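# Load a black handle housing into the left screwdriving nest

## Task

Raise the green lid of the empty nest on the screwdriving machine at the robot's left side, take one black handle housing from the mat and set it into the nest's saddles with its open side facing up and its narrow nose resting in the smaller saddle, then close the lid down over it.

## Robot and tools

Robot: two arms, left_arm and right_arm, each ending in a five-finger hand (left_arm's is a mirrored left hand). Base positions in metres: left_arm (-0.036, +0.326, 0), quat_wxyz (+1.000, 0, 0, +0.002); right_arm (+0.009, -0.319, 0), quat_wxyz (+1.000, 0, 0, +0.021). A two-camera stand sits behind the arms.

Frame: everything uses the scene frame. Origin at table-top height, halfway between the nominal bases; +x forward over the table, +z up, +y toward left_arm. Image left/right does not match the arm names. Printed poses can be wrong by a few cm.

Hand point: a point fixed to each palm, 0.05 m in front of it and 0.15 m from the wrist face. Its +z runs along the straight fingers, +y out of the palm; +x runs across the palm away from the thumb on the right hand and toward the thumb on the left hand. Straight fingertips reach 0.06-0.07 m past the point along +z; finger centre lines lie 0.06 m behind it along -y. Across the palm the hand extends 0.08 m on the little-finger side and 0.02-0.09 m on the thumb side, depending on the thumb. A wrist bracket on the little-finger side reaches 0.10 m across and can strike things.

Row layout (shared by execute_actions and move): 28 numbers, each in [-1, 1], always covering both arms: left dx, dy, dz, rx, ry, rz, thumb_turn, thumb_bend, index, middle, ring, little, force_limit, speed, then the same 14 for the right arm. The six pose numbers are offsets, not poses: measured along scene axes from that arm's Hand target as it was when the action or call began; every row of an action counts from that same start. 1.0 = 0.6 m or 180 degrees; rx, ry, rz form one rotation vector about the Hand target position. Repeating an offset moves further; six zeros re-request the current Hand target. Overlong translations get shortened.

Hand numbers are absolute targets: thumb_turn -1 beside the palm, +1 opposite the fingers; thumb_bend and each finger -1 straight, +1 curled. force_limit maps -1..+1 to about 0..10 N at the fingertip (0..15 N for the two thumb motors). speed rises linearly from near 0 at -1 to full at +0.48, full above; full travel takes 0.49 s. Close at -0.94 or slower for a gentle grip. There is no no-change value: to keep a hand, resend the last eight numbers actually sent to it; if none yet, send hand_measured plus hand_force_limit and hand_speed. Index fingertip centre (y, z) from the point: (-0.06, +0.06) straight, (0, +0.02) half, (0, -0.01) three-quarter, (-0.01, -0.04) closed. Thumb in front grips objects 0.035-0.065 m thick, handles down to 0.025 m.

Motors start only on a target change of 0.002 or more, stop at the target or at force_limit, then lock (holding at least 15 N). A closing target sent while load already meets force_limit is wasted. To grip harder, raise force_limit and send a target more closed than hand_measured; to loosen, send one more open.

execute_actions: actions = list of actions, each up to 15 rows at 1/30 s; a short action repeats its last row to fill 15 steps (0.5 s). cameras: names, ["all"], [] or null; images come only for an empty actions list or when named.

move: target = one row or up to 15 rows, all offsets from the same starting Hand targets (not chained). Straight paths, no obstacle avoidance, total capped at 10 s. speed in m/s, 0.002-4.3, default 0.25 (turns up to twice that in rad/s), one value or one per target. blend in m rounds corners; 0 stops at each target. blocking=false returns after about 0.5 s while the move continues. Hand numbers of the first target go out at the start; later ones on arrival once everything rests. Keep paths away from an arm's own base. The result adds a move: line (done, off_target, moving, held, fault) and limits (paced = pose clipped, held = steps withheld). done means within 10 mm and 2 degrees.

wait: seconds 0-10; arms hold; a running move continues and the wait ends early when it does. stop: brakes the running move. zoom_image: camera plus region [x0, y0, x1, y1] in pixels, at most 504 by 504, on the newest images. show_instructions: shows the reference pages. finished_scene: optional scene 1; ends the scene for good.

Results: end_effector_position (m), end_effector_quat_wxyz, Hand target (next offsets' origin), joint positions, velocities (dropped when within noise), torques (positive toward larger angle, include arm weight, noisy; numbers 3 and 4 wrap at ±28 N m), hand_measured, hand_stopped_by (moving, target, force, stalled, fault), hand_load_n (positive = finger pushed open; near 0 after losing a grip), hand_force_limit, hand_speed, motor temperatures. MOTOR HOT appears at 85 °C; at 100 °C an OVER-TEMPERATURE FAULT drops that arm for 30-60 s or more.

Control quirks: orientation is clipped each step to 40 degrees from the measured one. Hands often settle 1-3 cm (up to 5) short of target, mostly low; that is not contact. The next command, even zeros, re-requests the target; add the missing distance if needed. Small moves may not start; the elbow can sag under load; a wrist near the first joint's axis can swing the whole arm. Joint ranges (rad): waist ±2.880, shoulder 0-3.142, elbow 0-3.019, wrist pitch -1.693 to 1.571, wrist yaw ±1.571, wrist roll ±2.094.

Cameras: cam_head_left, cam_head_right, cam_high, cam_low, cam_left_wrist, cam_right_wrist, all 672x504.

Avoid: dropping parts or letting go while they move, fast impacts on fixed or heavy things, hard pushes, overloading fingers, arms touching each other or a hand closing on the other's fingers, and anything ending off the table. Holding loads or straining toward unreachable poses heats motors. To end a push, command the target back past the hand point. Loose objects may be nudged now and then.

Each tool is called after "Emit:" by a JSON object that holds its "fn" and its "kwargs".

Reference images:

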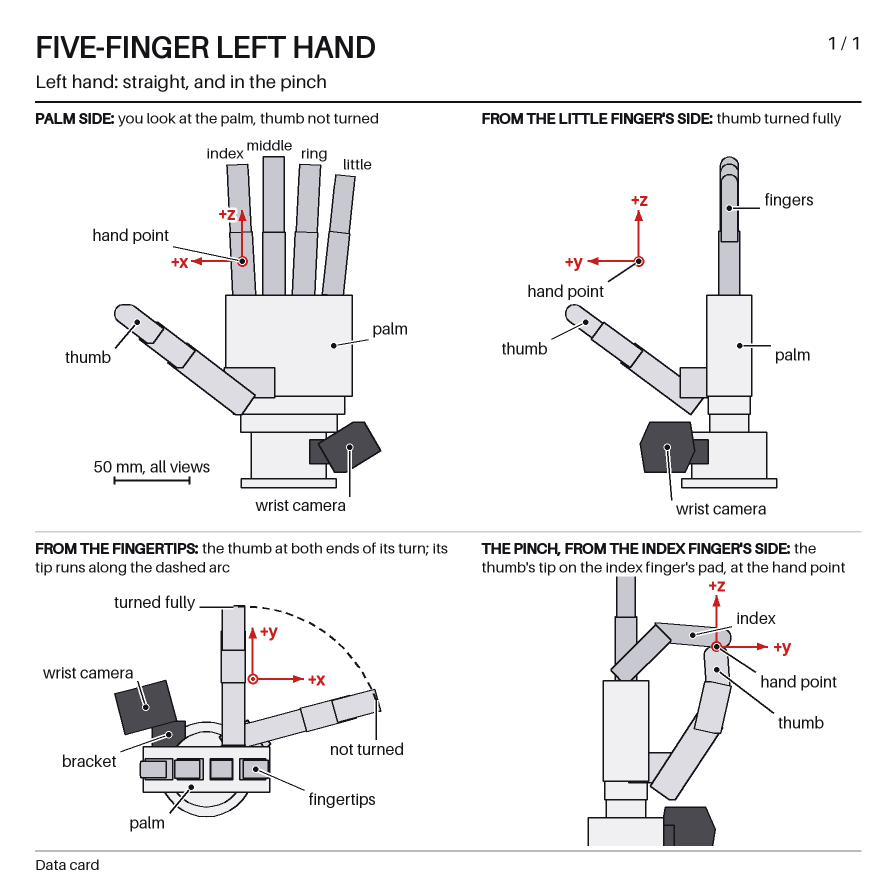

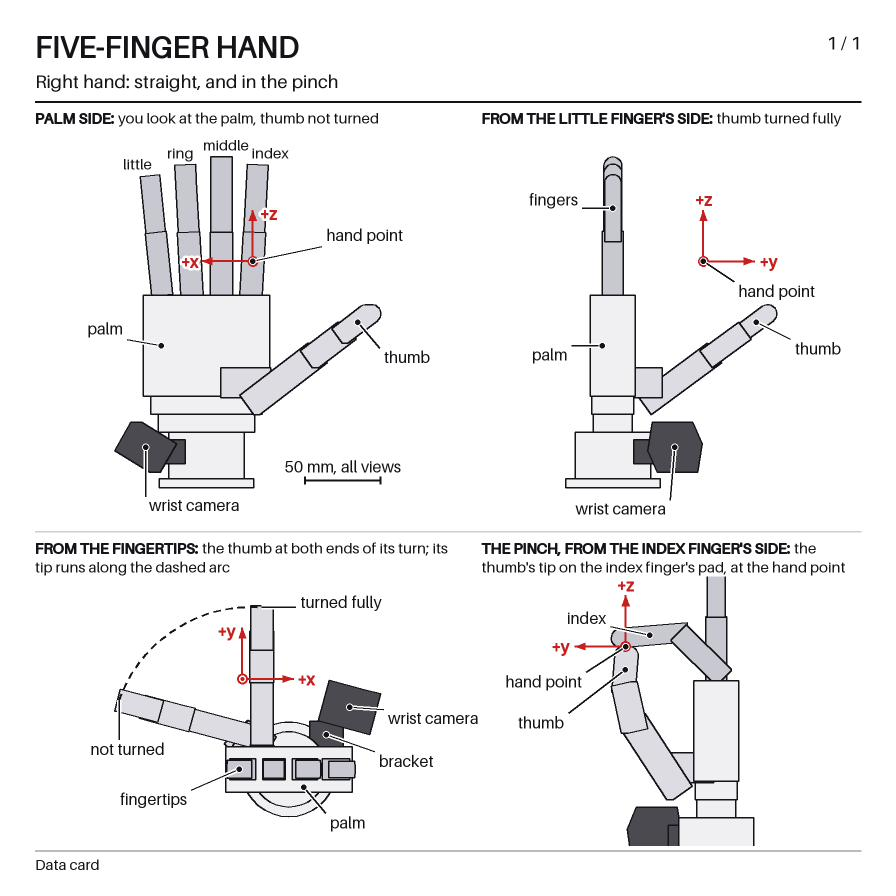

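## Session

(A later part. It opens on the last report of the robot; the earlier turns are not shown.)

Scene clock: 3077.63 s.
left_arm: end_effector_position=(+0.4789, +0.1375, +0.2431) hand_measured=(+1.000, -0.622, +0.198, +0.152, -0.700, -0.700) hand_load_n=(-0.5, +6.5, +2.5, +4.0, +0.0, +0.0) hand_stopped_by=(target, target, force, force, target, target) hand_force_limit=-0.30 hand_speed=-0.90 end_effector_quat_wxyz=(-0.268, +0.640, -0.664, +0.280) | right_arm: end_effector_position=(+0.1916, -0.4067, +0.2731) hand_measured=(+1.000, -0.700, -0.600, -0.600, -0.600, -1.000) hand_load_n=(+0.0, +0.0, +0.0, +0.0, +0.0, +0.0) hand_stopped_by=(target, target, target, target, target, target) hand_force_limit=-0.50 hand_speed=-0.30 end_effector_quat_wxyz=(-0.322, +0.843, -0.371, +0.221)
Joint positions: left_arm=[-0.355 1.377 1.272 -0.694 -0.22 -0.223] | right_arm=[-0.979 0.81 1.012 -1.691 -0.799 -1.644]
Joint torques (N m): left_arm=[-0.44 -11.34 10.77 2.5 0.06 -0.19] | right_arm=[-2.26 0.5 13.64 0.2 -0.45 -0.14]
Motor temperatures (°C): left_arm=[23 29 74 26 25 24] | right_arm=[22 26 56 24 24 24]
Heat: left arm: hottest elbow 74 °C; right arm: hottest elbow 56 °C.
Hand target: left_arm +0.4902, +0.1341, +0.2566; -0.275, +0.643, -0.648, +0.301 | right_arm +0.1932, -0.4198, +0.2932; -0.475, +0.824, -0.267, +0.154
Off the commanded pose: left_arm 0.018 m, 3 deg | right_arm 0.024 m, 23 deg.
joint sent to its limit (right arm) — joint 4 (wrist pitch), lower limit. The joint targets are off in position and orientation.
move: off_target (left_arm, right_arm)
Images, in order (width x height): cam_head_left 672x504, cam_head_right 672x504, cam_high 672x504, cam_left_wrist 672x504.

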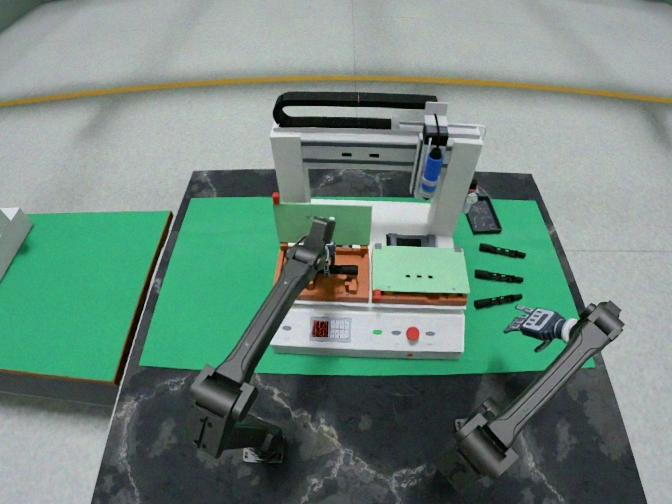

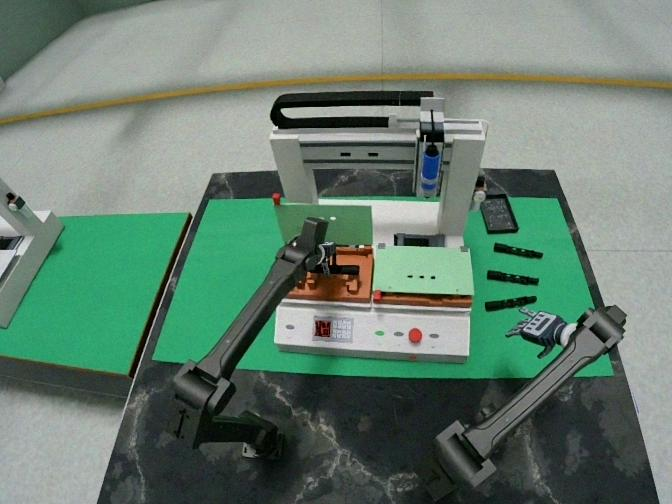

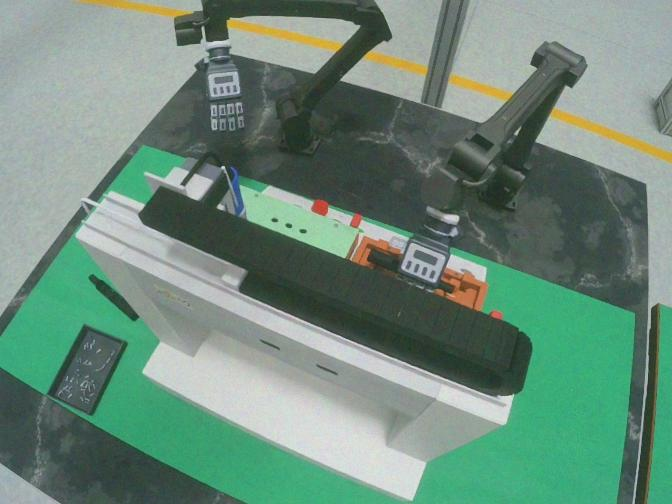

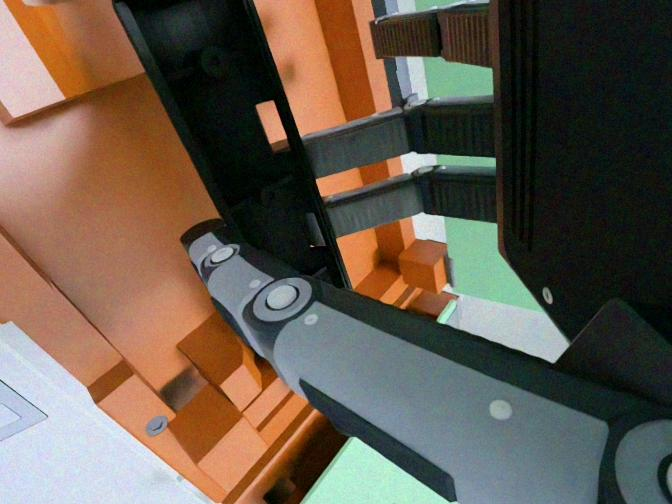

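Emit:
{"fn": "move", "kwargs": {"target": [0.0, 0.029, 0.0, 0,0,0, 1,-0.62,0.33,0.33,-0.7,-0.7,-0.3,-0.9, 0,0,0,0,0,0, 1,-0.7,-0.6,-0.6,-0.6,-1,-0.5,-0.3], "speed": 0.06, "cameras": ["cam_left_wrist", "cam_head_left", "cam_head_right", "cam_high"]}}

Emit:
{"fn": "zoom_image", "kwargs": {"camera": "cam_head_left", "region": [325, 250, 375, 300]}}

Emit:
{"fn": "zoom_image", "kwargs": {"camera": "cam_high", "region": [355, 220, 500, 320]}}

Scene clock: 3160.57 s.
left_arm: end_effector_position=(+0.4823, +0.1531, +0.2375) hand_measured=(+1.000, -0.622, +0.198, +0.152, -0.700, -0.700) hand_load_n=(+0.0, +6.5, +2.5, +3.5, +0.0, +0.0) hand_stopped_by=(target, target, force, force, target, target) hand_force_limit=-0.30 hand_speed=-0.90 end_effector_quat_wxyz=(-0.262, +0.650, -0.657, +0.279) | right_arm: end_effector_position=(+0.1916, -0.4067, +0.2731) hand_measured=(+1.000, -0.700, -0.600, -0.600, -0.600, -1.000) hand_load_n=(+0.0, +0.0, +0.0, +0.0, +0.0, +0.0) hand_stopped_by=(target, target, target, target, target, target) hand_force_limit=-0.50 hand_speed=-0.30 end_effector_quat_wxyz=(-0.322, +0.843, -0.371, +0.221)
Joint positions: left_arm=[-0.317 1.377 1.26 -0.688 -0.194 -0.223] | right_arm=[-0.979 0.81 1.012 -1.691 -0.799 -1.644]
Joint torques (N m): left_arm=[-0.56 -12.63 10.52 2.51 0.09 0.08] | right_arm=[-2.73 0.44 13.61 0.27 -0.51 -0.12]
Motor temperatures (°C): left_arm=[23 31 63 26 24 24] | right_arm=[22 26 56 24 24 24]
Heat: left arm: hottest elbow 63 °C; right arm: hottest elbow 56 °C.
Hand target: left_arm +0.4902, +0.1515, +0.2566; -0.275, +0.643, -0.648, +0.301 | right_arm +0.1932, -0.4198, +0.2932; -0.475, +0.824, -0.267, +0.154
Off the commanded pose: left_arm 0.021 m, 3 deg | right_arm 0.024 m, 23 deg.
joint sent to its limit (right arm) — joint 4 (wrist pitch), lower limit. The joint targets are off in position and orientation.
move: off_target (left_arm, right_arm)
Images, in order (width x height): cam_head_left 672x504, cam_head_right 672x504, cam_high 672x504, cam_left_wrist 672x504.

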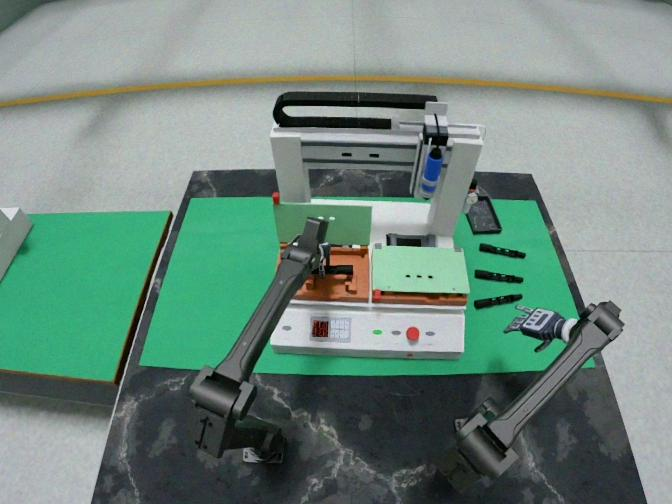

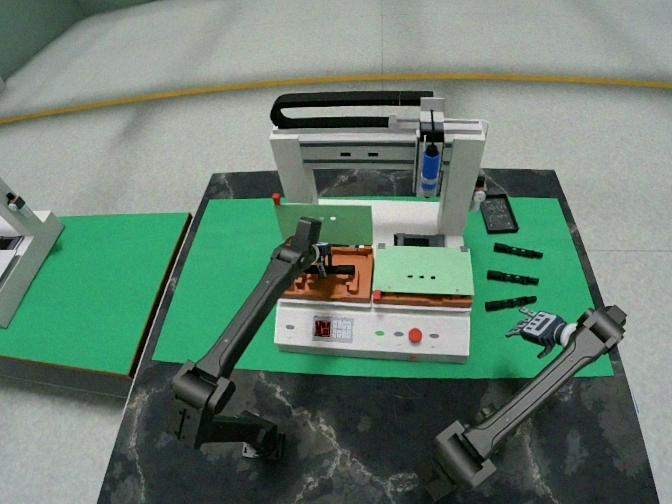

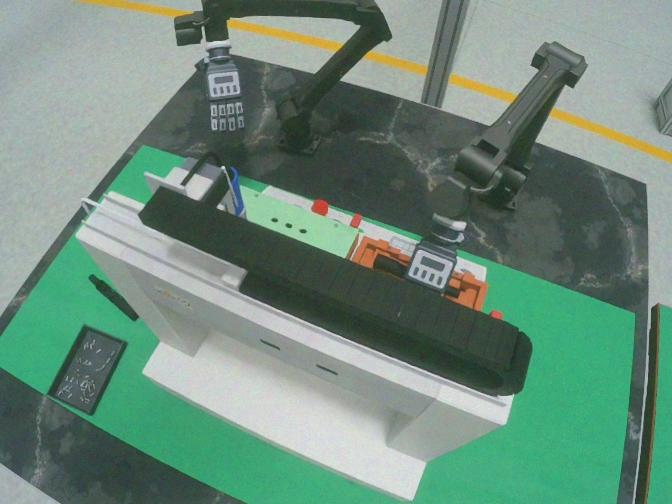

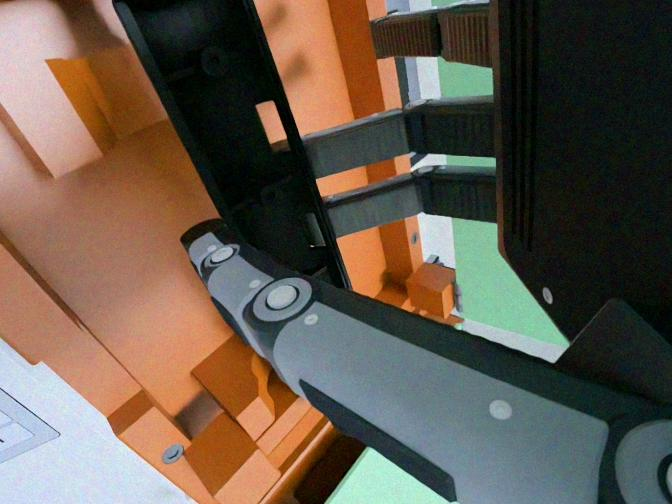

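Scaled by 10.080 from the camera's 672x504 image, which has a finer 960x720 frame.

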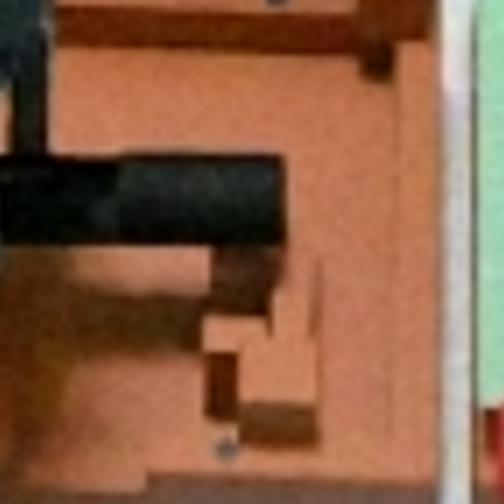

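Scaled by 3.476 from the camera's 672x504 image, which has a finer 960x720 frame.

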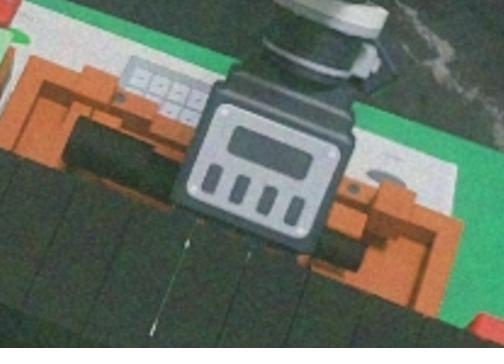

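Emit:
{"fn": "move", "kwargs": {"target": [-0.003, 0.0075, -0.038, 0,0,0, 1,-0.62,0.33,0.33,-0.7,-0.7,-0.3,-0.9, 0,0,0,0,0,0, 1,-0.7,-0.6,-0.6,-0.6,-1,-0.5,-0.3], "speed": 0.05, "cameras": ["cam_left_wrist", "cam_head_left", "cam_high"]}}

Emit:
{"fn": "zoom_image", "kwargs": {"camera": "cam_head_left", "region": [325, 250, 375, 300]}}

Emit:
{"fn": "zoom_image", "kwargs": {"camera": "cam_high", "region": [355, 220, 500, 320]}}

Scene clock: 3176.90 s.
left_arm: end_effector_position=(+0.4786, +0.1526, +0.2153) hand_measured=(+1.000, -0.620, +0.198, +0.152, -0.700, -0.700) hand_load_n=(+0.5, +0.5, +0.0, +0.0, -0.5, +0.0) hand_stopped_by=(target, target, force, force, target, target) hand_force_limit=-0.30 hand_speed=-0.90 end_effector_quat_wxyz=(-0.259, +0.652, -0.655, +0.282) | right_arm: end_effector_position=(+0.1916, -0.4067, +0.2731) hand_measured=(+1.000, -0.700, -0.600, -0.600, -0.600, -1.000) hand_load_n=(+0.0, +0.0, +0.0, +0.0, +0.0, +0.0) hand_stopped_by=(target, target, target, target, target, target) hand_force_limit=-0.50 hand_speed=-0.30 end_effector_quat_wxyz=(-0.322, +0.843, -0.371, +0.221)
Joint positions: left_arm=[-0.317 1.376 1.198 -0.626 -0.187 -0.231] | right_arm=[-0.979 0.81 1.012 -1.691 -0.799 -1.644]
Joint torques (N m): left_arm=[-0.15 -12.45 10.44 2.48 0.08 0.14] | right_arm=[-2.2 0.67 13.49 0.25 -0.48 -0.1]
Motor temperatures (°C): left_arm=[23 31 62 26 24 24] | right_arm=[22 26 56 24 24 24]
Heat: left arm: hottest elbow 62 °C; right arm: hottest elbow 56 °C.
Hand target: left_arm +0.4884, +0.1560, +0.2338; -0.275, +0.643, -0.648, +0.301 | right_arm +0.1932, -0.4198, +0.2932; -0.475, +0.824, -0.267, +0.154
Off the commanded pose: left_arm 0.021 m, 3 deg | right_arm 0.024 m, 23 deg.
joint sent to its limit (right arm) — joint 4 (wrist pitch), lower limit. The joint targets are off in position and orientation.
move: off_target (left_arm, right_arm)
Images, in order (width x height): cam_head_left 672x504, cam_high 672x504, cam_left_wrist 672x504.

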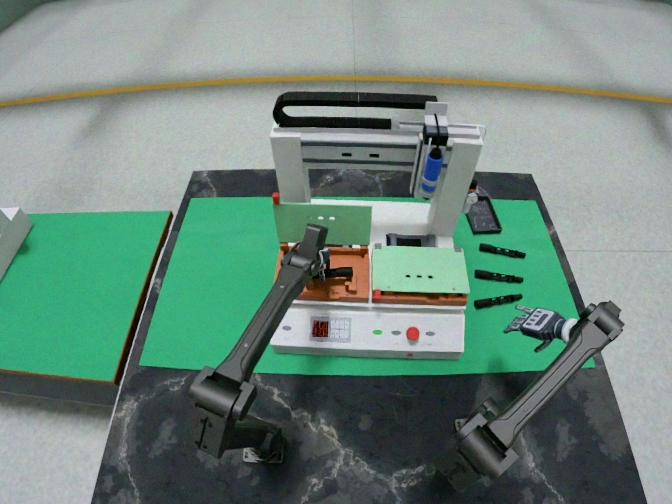

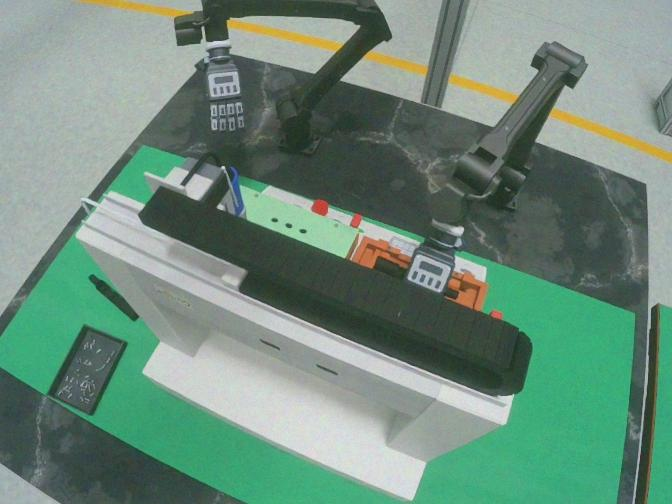

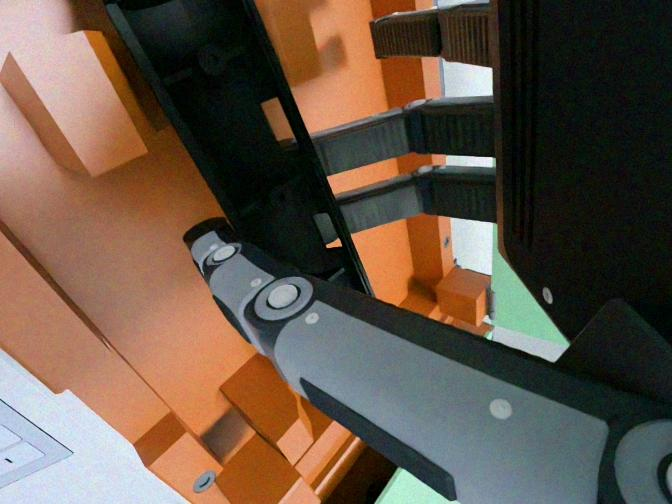

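Scaled by 10.080 from the camera's 672x504 image, which has a finer 960x720 frame.

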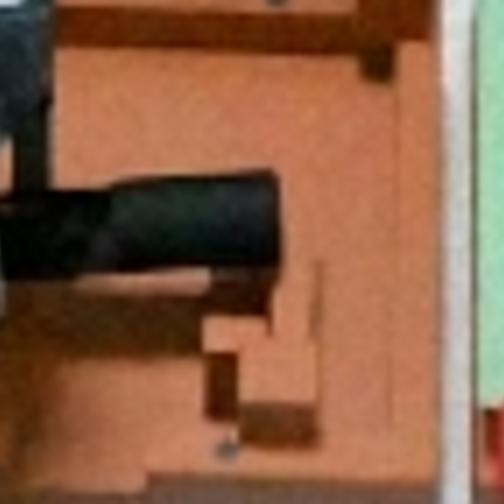

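Scaled by 3.476 from the camera's 672x504 image, which has a finer 960x720 frame.

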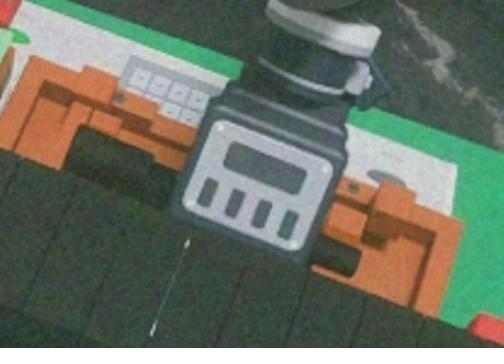

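Emit:
{"fn": "execute_actions", "kwargs": {"actions": [[[0,0,0,0,0,0, 1,-0.62,0.36,0.36,-0.7,-0.7,-0.3,-0.9, 0,0,0,0,0,0, 1,-0.7,-0.6,-0.6,-0.6,-1,-0.5,-0.3]]], "cameras": ["cam_left_wrist", "cam_head_left"]}}

Emit:
{"fn": "zoom_image", "kwargs": {"camera": "cam_left_wrist", "region": [0, 0, 400, 330]}}

Scene clock: 3199.00 s.
left_arm: end_effector_position=(+0.4786, +0.1526, +0.2153) hand_measured=(+1.000, -0.622, +0.242, +0.224, -0.700, -0.700) hand_load_n=(+1.5, +5.5, +1.0, +4.5, +0.0, +0.0) hand_stopped_by=(target, target, force, force, target, target) hand_force_limit=-0.30 hand_speed=-0.90 end_effector_quat_wxyz=(-0.259, +0.652, -0.655, +0.282) | right_arm: end_effector_position=(+0.1916, -0.4067, +0.2731) hand_measured=(+1.000, -0.700, -0.600, -0.600, -0.600, -1.000) hand_load_n=(+0.0, +0.0, +0.0, +0.0, +0.0, +0.0) hand_stopped_by=(target, target, target, target, target, target) hand_force_limit=-0.50 hand_speed=-0.30 end_effector_quat_wxyz=(-0.322, +0.843, -0.371, +0.221)
Joint positions: left_arm=[-0.317 1.376 1.198 -0.626 -0.187 -0.231] | right_arm=[-0.979 0.81 1.012 -1.691 -0.799 -1.644]
Joint torques (N m): left_arm=[-0.15 -12.51 10.41 2.48 0.08 0.13] | right_arm=[-2.67 0.32 13.6 0.01 -0.44 -0.14]
Motor temperatures (°C): left_arm=[23 31 62 26 24 24] | right_arm=[22 26 56 24 24 24]
Heat: left arm: hottest elbow 62 °C; right arm: hottest elbow 56 °C.
Hand target: left_arm +0.4884, +0.1560, +0.2338; -0.275, +0.643, -0.648, +0.301 | right_arm +0.1932, -0.4198, +0.2932; -0.475, +0.824, -0.267, +0.154
Off the commanded pose: left_arm 0.021 m, 3 deg | right_arm 0.024 m, 23 deg.
joint sent to its limit (right arm) — joint 4 (wrist pitch), lower limit. The joint targets are off in position and orientation.
Images, in order (width x height): cam_head_left 672x504, cam_left_wrist 672x504.

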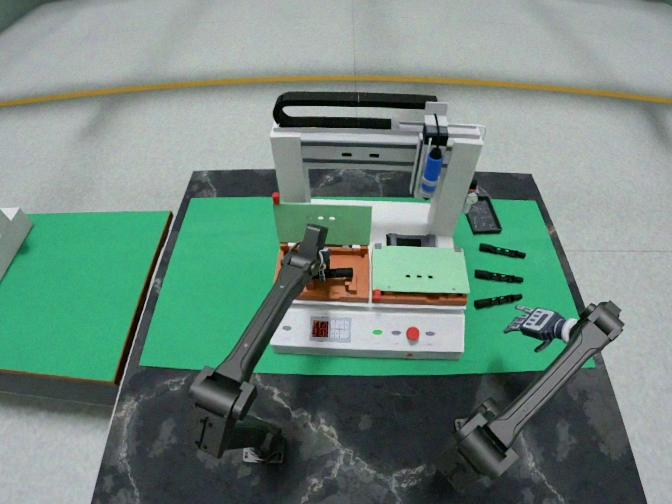

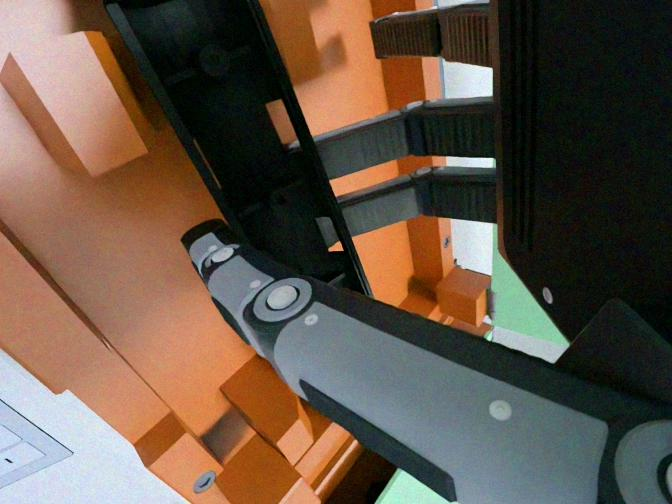

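Scaled by 1.260 from the camera's 672x504 image, which has a finer 960x720 frame.

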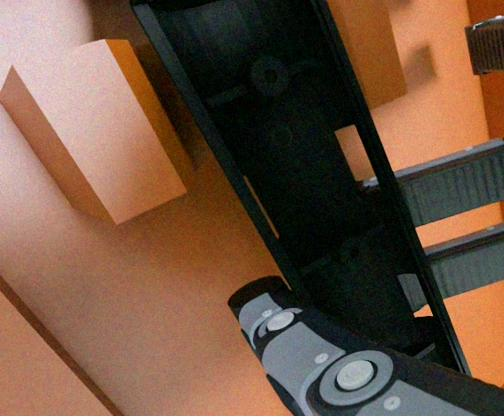

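Emit:
{"fn": "move", "kwargs": {"target": [0.003, 0.011, 0.072, 0,0,0, 1,-0.62,0.36,0.36,-0.7,-0.7,-0.3,-0.9, 0,0,0,0,0,0, 1,-0.7,-0.6,-0.6,-0.6,-1,-0.5,-0.3], "speed": 0.06, "cameras": ["cam_left_wrist", "cam_head_left", "cam_head_right", "cam_high"]}}

Emit:
{"fn": "zoom_image", "kwargs": {"camera": "cam_head_left", "region": [325, 250, 375, 300]}}

Emit:
{"fn": "zoom_image", "kwargs": {"camera": "cam_high", "region": [355, 220, 500, 320]}}

Scene clock: 3216.50 s.
left_arm: end_effector_position=(+0.4770, +0.1627, +0.2346) hand_measured=(+1.000, -0.620, +0.242, +0.224, -0.700, -0.700) hand_load_n=(+0.0, +0.0, +0.5, +0.0, +0.0, +0.0) hand_stopped_by=(target, target, force, force, target, target) hand_force_limit=-0.30 hand_speed=-0.90 end_effector_quat_wxyz=(-0.255, +0.655, -0.656, +0.273) | right_arm: end_effector_position=(+0.1916, -0.4067, +0.2731) hand_measured=(+1.000, -0.700, -0.600, -0.600, -0.600, -1.000) hand_load_n=(+0.0, +0.0, +0.0, +0.0, +0.0, +0.0) hand_stopped_by=(target, target, target, target, target, target) hand_force_limit=-0.50 hand_speed=-0.30 end_effector_quat_wxyz=(-0.322, +0.843, -0.371, +0.221)
Joint positions: left_arm=[-0.297 1.367 1.247 -0.701 -0.177 -0.22] | right_arm=[-0.979 0.81 1.012 -1.691 -0.799 -1.644]
Joint torques (N m): left_arm=[-0.26 -12.81 14.71 1.02 0.1 0.14] | right_arm=[-2.61 0.73 13.83 0.06 -0.42 -0.14]
Motor temperatures (°C): left_arm=[23 31 62 26 24 24] | right_arm=[22 26 56 24 24 24]
Heat: left arm: hottest elbow 62 °C; right arm: hottest elbow 56 °C.
Hand target: left_arm +0.4902, +0.1626, +0.2770; -0.275, +0.643, -0.648, +0.301 | right_arm +0.1932, -0.4198, +0.2932; -0.475, +0.824, -0.267, +0.154
Off the commanded pose: left_arm 0.044 m, 4 deg | right_arm 0.024 m, 23 deg.
joint sent to its limit (right arm) — joint 4 (wrist pitch), lower limit. The joint targets are off in position and orientation.
move: off_target (left_arm, right_arm)
Images, in order (width x height): cam_head_left 672x504, cam_head_right 672x504, cam_high 672x504, cam_left_wrist 672x504.

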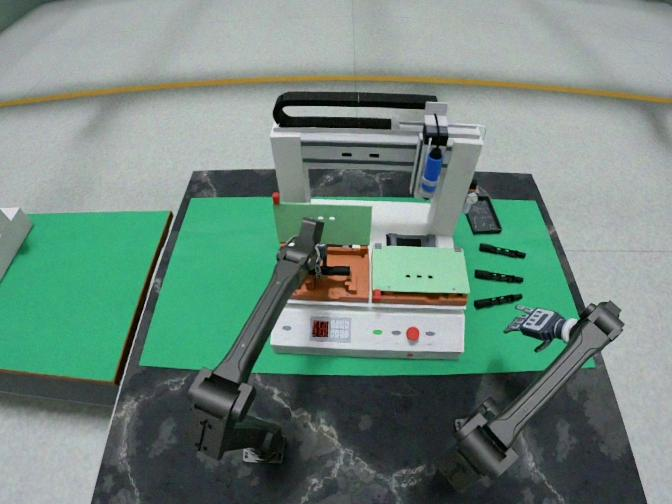

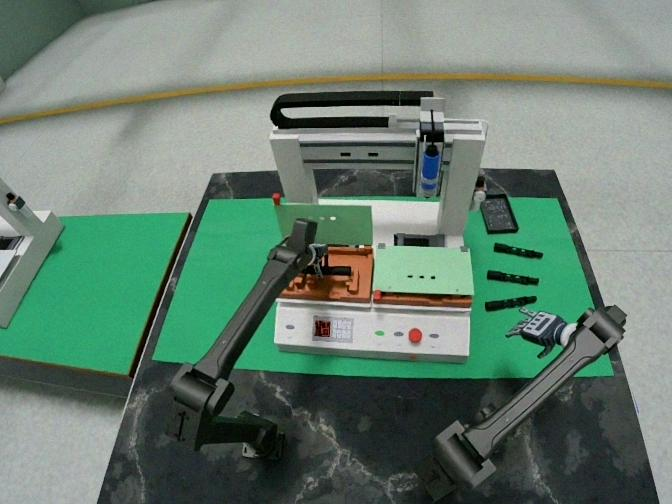

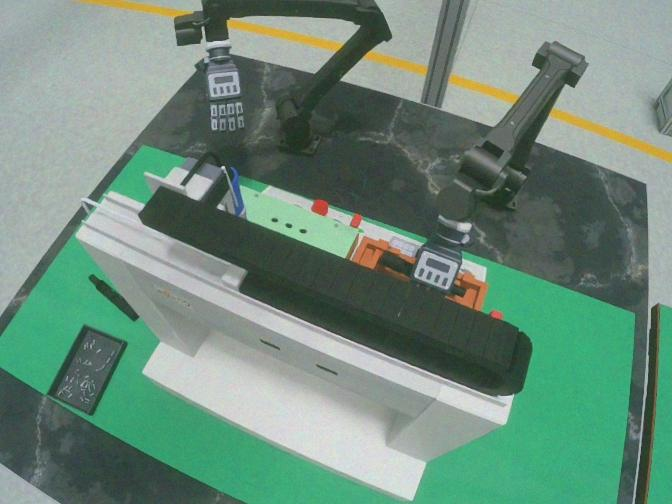

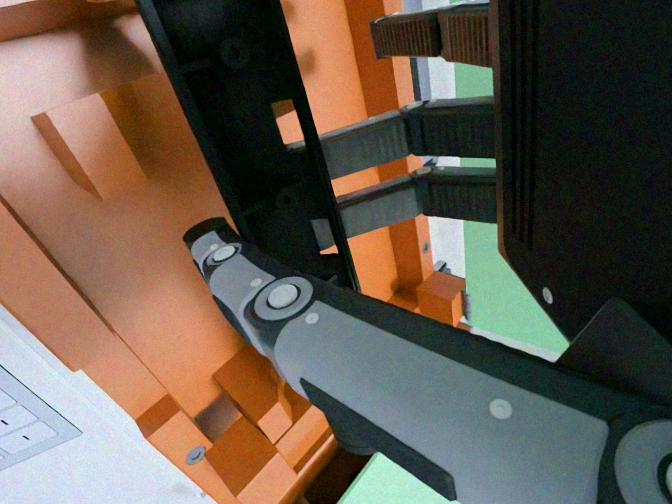

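Scaled by 10.080 from the camera's 672x504 image, which has a finer 960x720 frame.

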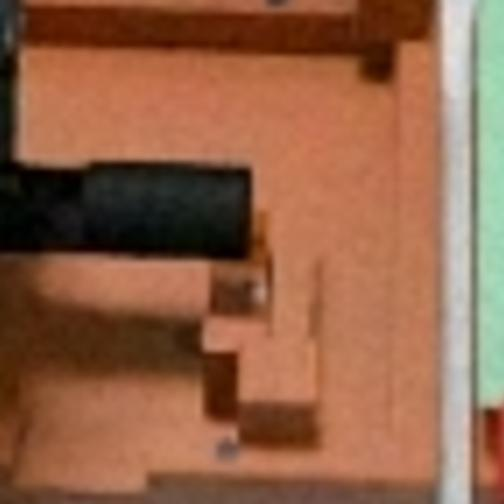

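Scaled by 3.476 from the camera's 672x504 image, which has a finer 960x720 frame.

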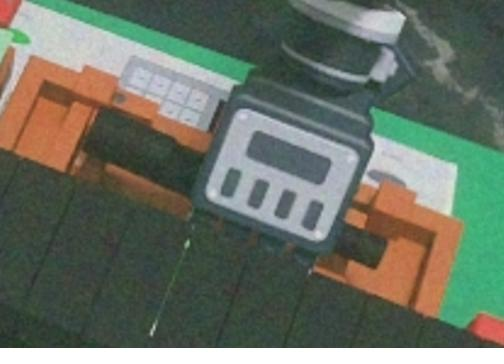

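Emit:
{"fn": "execute_actions", "kwargs": {"actions": [[[0,0,0,0,0,0, 1,-0.62,0.42,0.42,-0.7,-0.7,-0.2,-0.9, 0,0,0,0,0,0, 1,-0.7,-0.6,-0.6,-0.6,-1,-0.5,-0.3]]], "cameras": ["cam_left_wrist", "cam_head_left"]}}

Emit:
{"fn": "zoom_image", "kwargs": {"camera": "cam_left_wrist", "region": [50, 0, 450, 330]}}

Emit:
{"fn": "zoom_image", "kwargs": {"camera": "cam_head_left", "region": [275, 235, 375, 305]}}

Scene clock: 3226.43 s.
left_arm: end_effector_position=(+0.4770, +0.1627, +0.2346) hand_measured=(+1.000, -0.620, +0.296, +0.420, -0.700, -0.700) hand_load_n=(+0.5, +0.5, +0.5, +0.5, -0.5, +0.0) hand_stopped_by=(target, target, force, target, target, target) hand_force_limit=-0.20 hand_speed=-0.90 end_effector_quat_wxyz=(-0.255, +0.655, -0.656, +0.273) | right_arm: end_effector_position=(+0.1916, -0.4067, +0.2731) hand_measured=(+1.000, -0.700, -0.600, -0.600, -0.600, -1.000) hand_load_n=(+0.0, +0.0, +0.0, +0.0, +0.0, +0.0) hand_stopped_by=(target, target, target, target, target, target) hand_force_limit=-0.50 hand_speed=-0.30 end_effector_quat_wxyz=(-0.322, +0.843, -0.371, +0.221)
Joint positions: left_arm=[-0.297 1.367 1.247 -0.701 -0.177 -0.22] | right_arm=[-0.979 0.81 1.012 -1.691 -0.799 -1.644]
Joint torques (N m): left_arm=[-0.26 -12.81 14.71 1.03 0.09 0.14] | right_arm=[-2.14 0.67 13.75 0.02 -0.48 -0.15]
Motor temperatures (°C): left_arm=[23 31 63 26 24 24] | right_arm=[22 26 56 24 24 24]
Heat: left arm: hottest elbow 63 °C; right arm: hottest elbow 56 °C.
Hand target: left_arm +0.4902, +0.1626, +0.2770; -0.275, +0.643, -0.648, +0.301 | right_arm +0.1932, -0.4198, +0.2932; -0.475, +0.824, -0.267, +0.154
Off the commanded pose: left_arm 0.044 m, 4 deg | right_arm 0.024 m, 23 deg.
joint sent to its limit (right arm) — joint 4 (wrist pitch), lower limit. The joint targets are off in position and orientation.
Images, in order (width x height): cam_head_left 672x504, cam_left_wrist 672x504.

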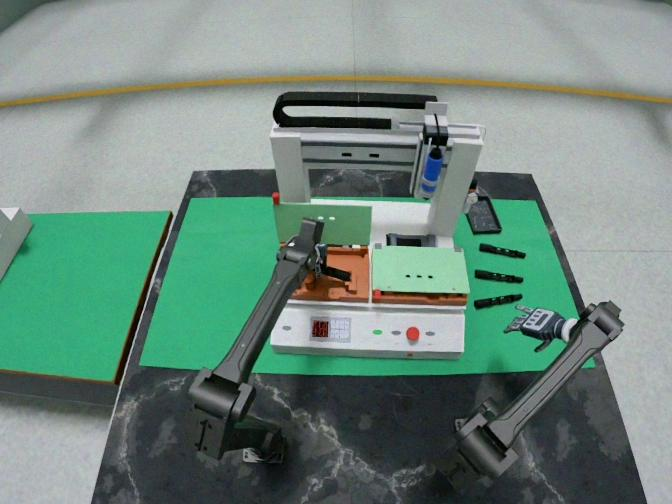

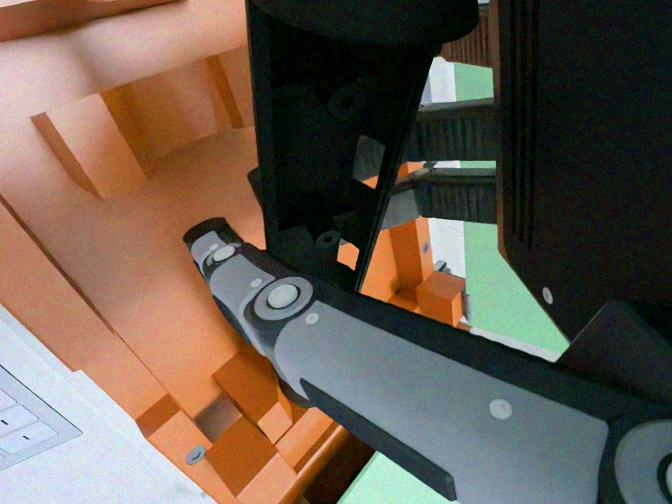

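Scaled by 1.260 from the camera's 672x504 image, which has a finer 960x720 frame.

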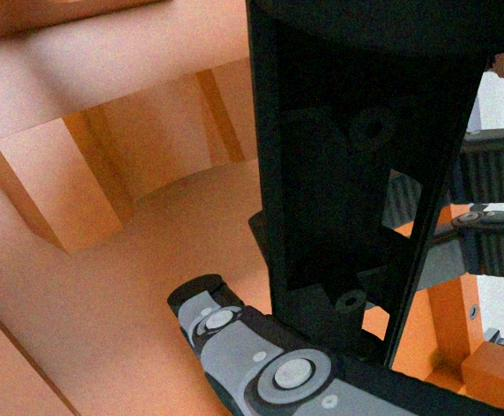

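Scaled by 5.040 from the camera's 672x504 image, which has a finer 960x720 frame.

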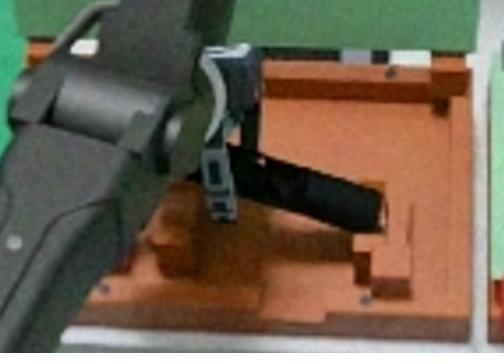

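Emit:
{"fn": "execute_actions", "kwargs": {"actions": [], "cameras": ["cam_high", "cam_low", "cam_head_right"]}}

Emit:
{"fn": "zoom_image", "kwargs": {"camera": "cam_high", "region": [355, 210, 500, 320]}}

Emit:
{"fn": "zoom_image", "kwargs": {"camera": "cam_low", "region": [240, 180, 440, 300]}}

Emit:
{"fn": "zoom_image", "kwargs": {"camera": "cam_head_right", "region": [275, 235, 375, 305]}}

Scene clock: 3247.33 s.
left_arm: end_effector_position=(+0.4770, +0.1627, +0.2346) hand_measured=(+1.000, -0.620, +0.296, +0.420, -0.700, -0.700) hand_load_n=(+0.0, +0.5, +0.5, +0.0, +0.0, +0.0) hand_stopped_by=(target, target, force, target, target, target) hand_force_limit=-0.20 hand_speed=-0.90 end_effector_quat_wxyz=(-0.255, +0.655, -0.656, +0.273) | right_arm: end_effector_position=(+0.1916, -0.4067, +0.2731) hand_measured=(+1.000, -0.700, -0.600, -0.600, -0.600, -1.000) hand_load_n=(+0.0, +0.0, +0.0, +0.0, +0.0, +0.0) hand_stopped_by=(target, target, target, target, target, target) hand_force_limit=-0.50 hand_speed=-0.30 end_effector_quat_wxyz=(-0.322, +0.843, -0.371, +0.221)
Joint positions: left_arm=[-0.297 1.367 1.247 -0.701 -0.177 -0.22] | right_arm=[-0.979 0.81 1.012 -1.691 -0.799 -1.644]
Joint velocities: within noise
Joint torques (N m): left_arm=[-0.26 -12.86 14.71 1.02 0.1 0.14] | right_arm=[-2.14 0.67 13.74 0.29 -0.5 -0.18]
Motor temperatures (°C): left_arm=[23 31 65 26 24 24] | right_arm=[22 26 56 24 24 24]
Heat: left arm: hottest elbow 65 °C; right arm: hottest elbow 56 °C.
Hand target: left_arm +0.4902, +0.1626, +0.2770; -0.275, +0.643, -0.648, +0.301 | right_arm +0.1932, -0.4198, +0.2932; -0.475, +0.824, -0.267, +0.154
Off the commanded pose: left_arm 0.044 m, 4 deg | right_arm 0.024 m, 23 deg.
Images, in order (width x height): cam_head_right 672x504, cam_high 672x504, cam_low 672x504.

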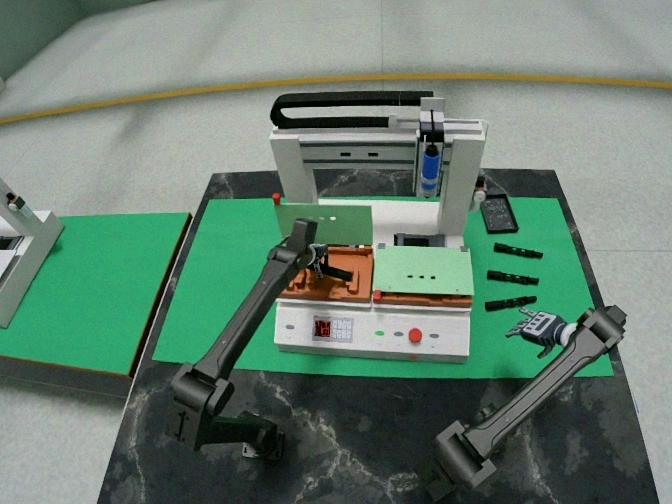

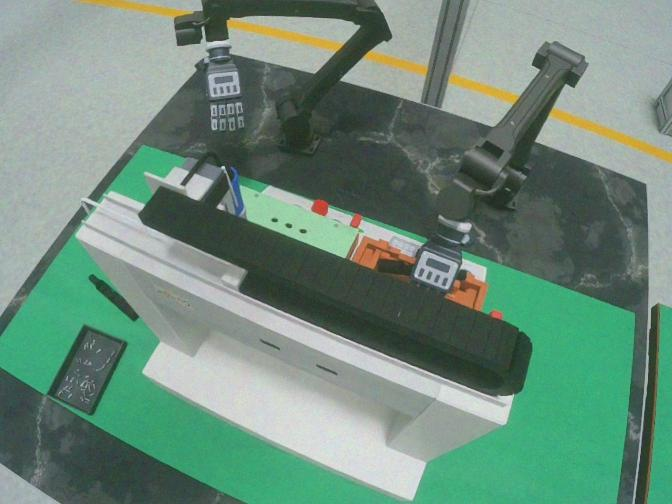

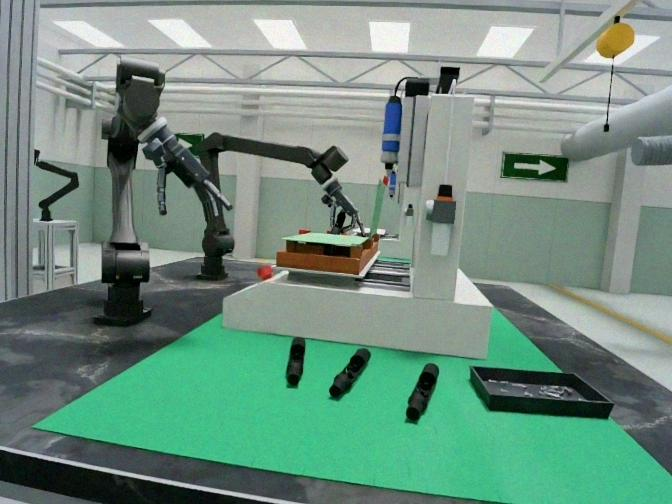

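Scaled by 3.476 from the camera's 672x504 image, which has a finer 960x720 frame.

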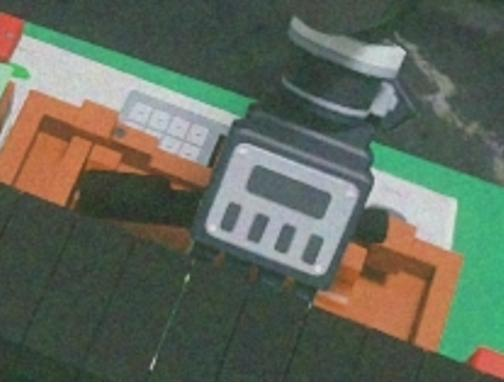

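Scaled by 2.520 from the camera's 672x504 image, which has a finer 960x720 frame.

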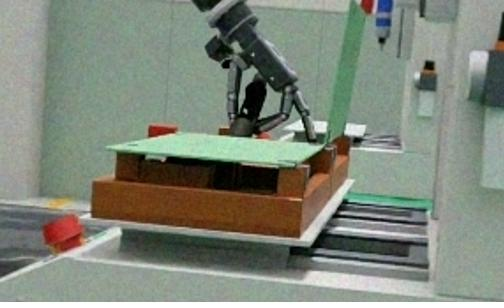

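Scaled by 5.040 from the camera's 672x504 image, which has a finer 960x720 frame.

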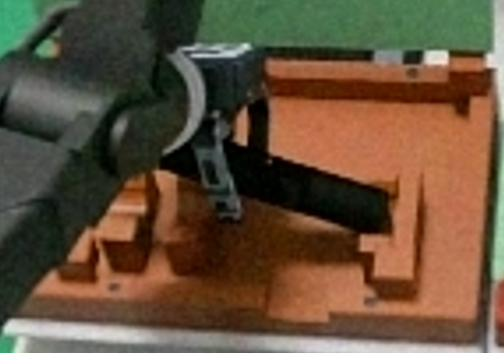

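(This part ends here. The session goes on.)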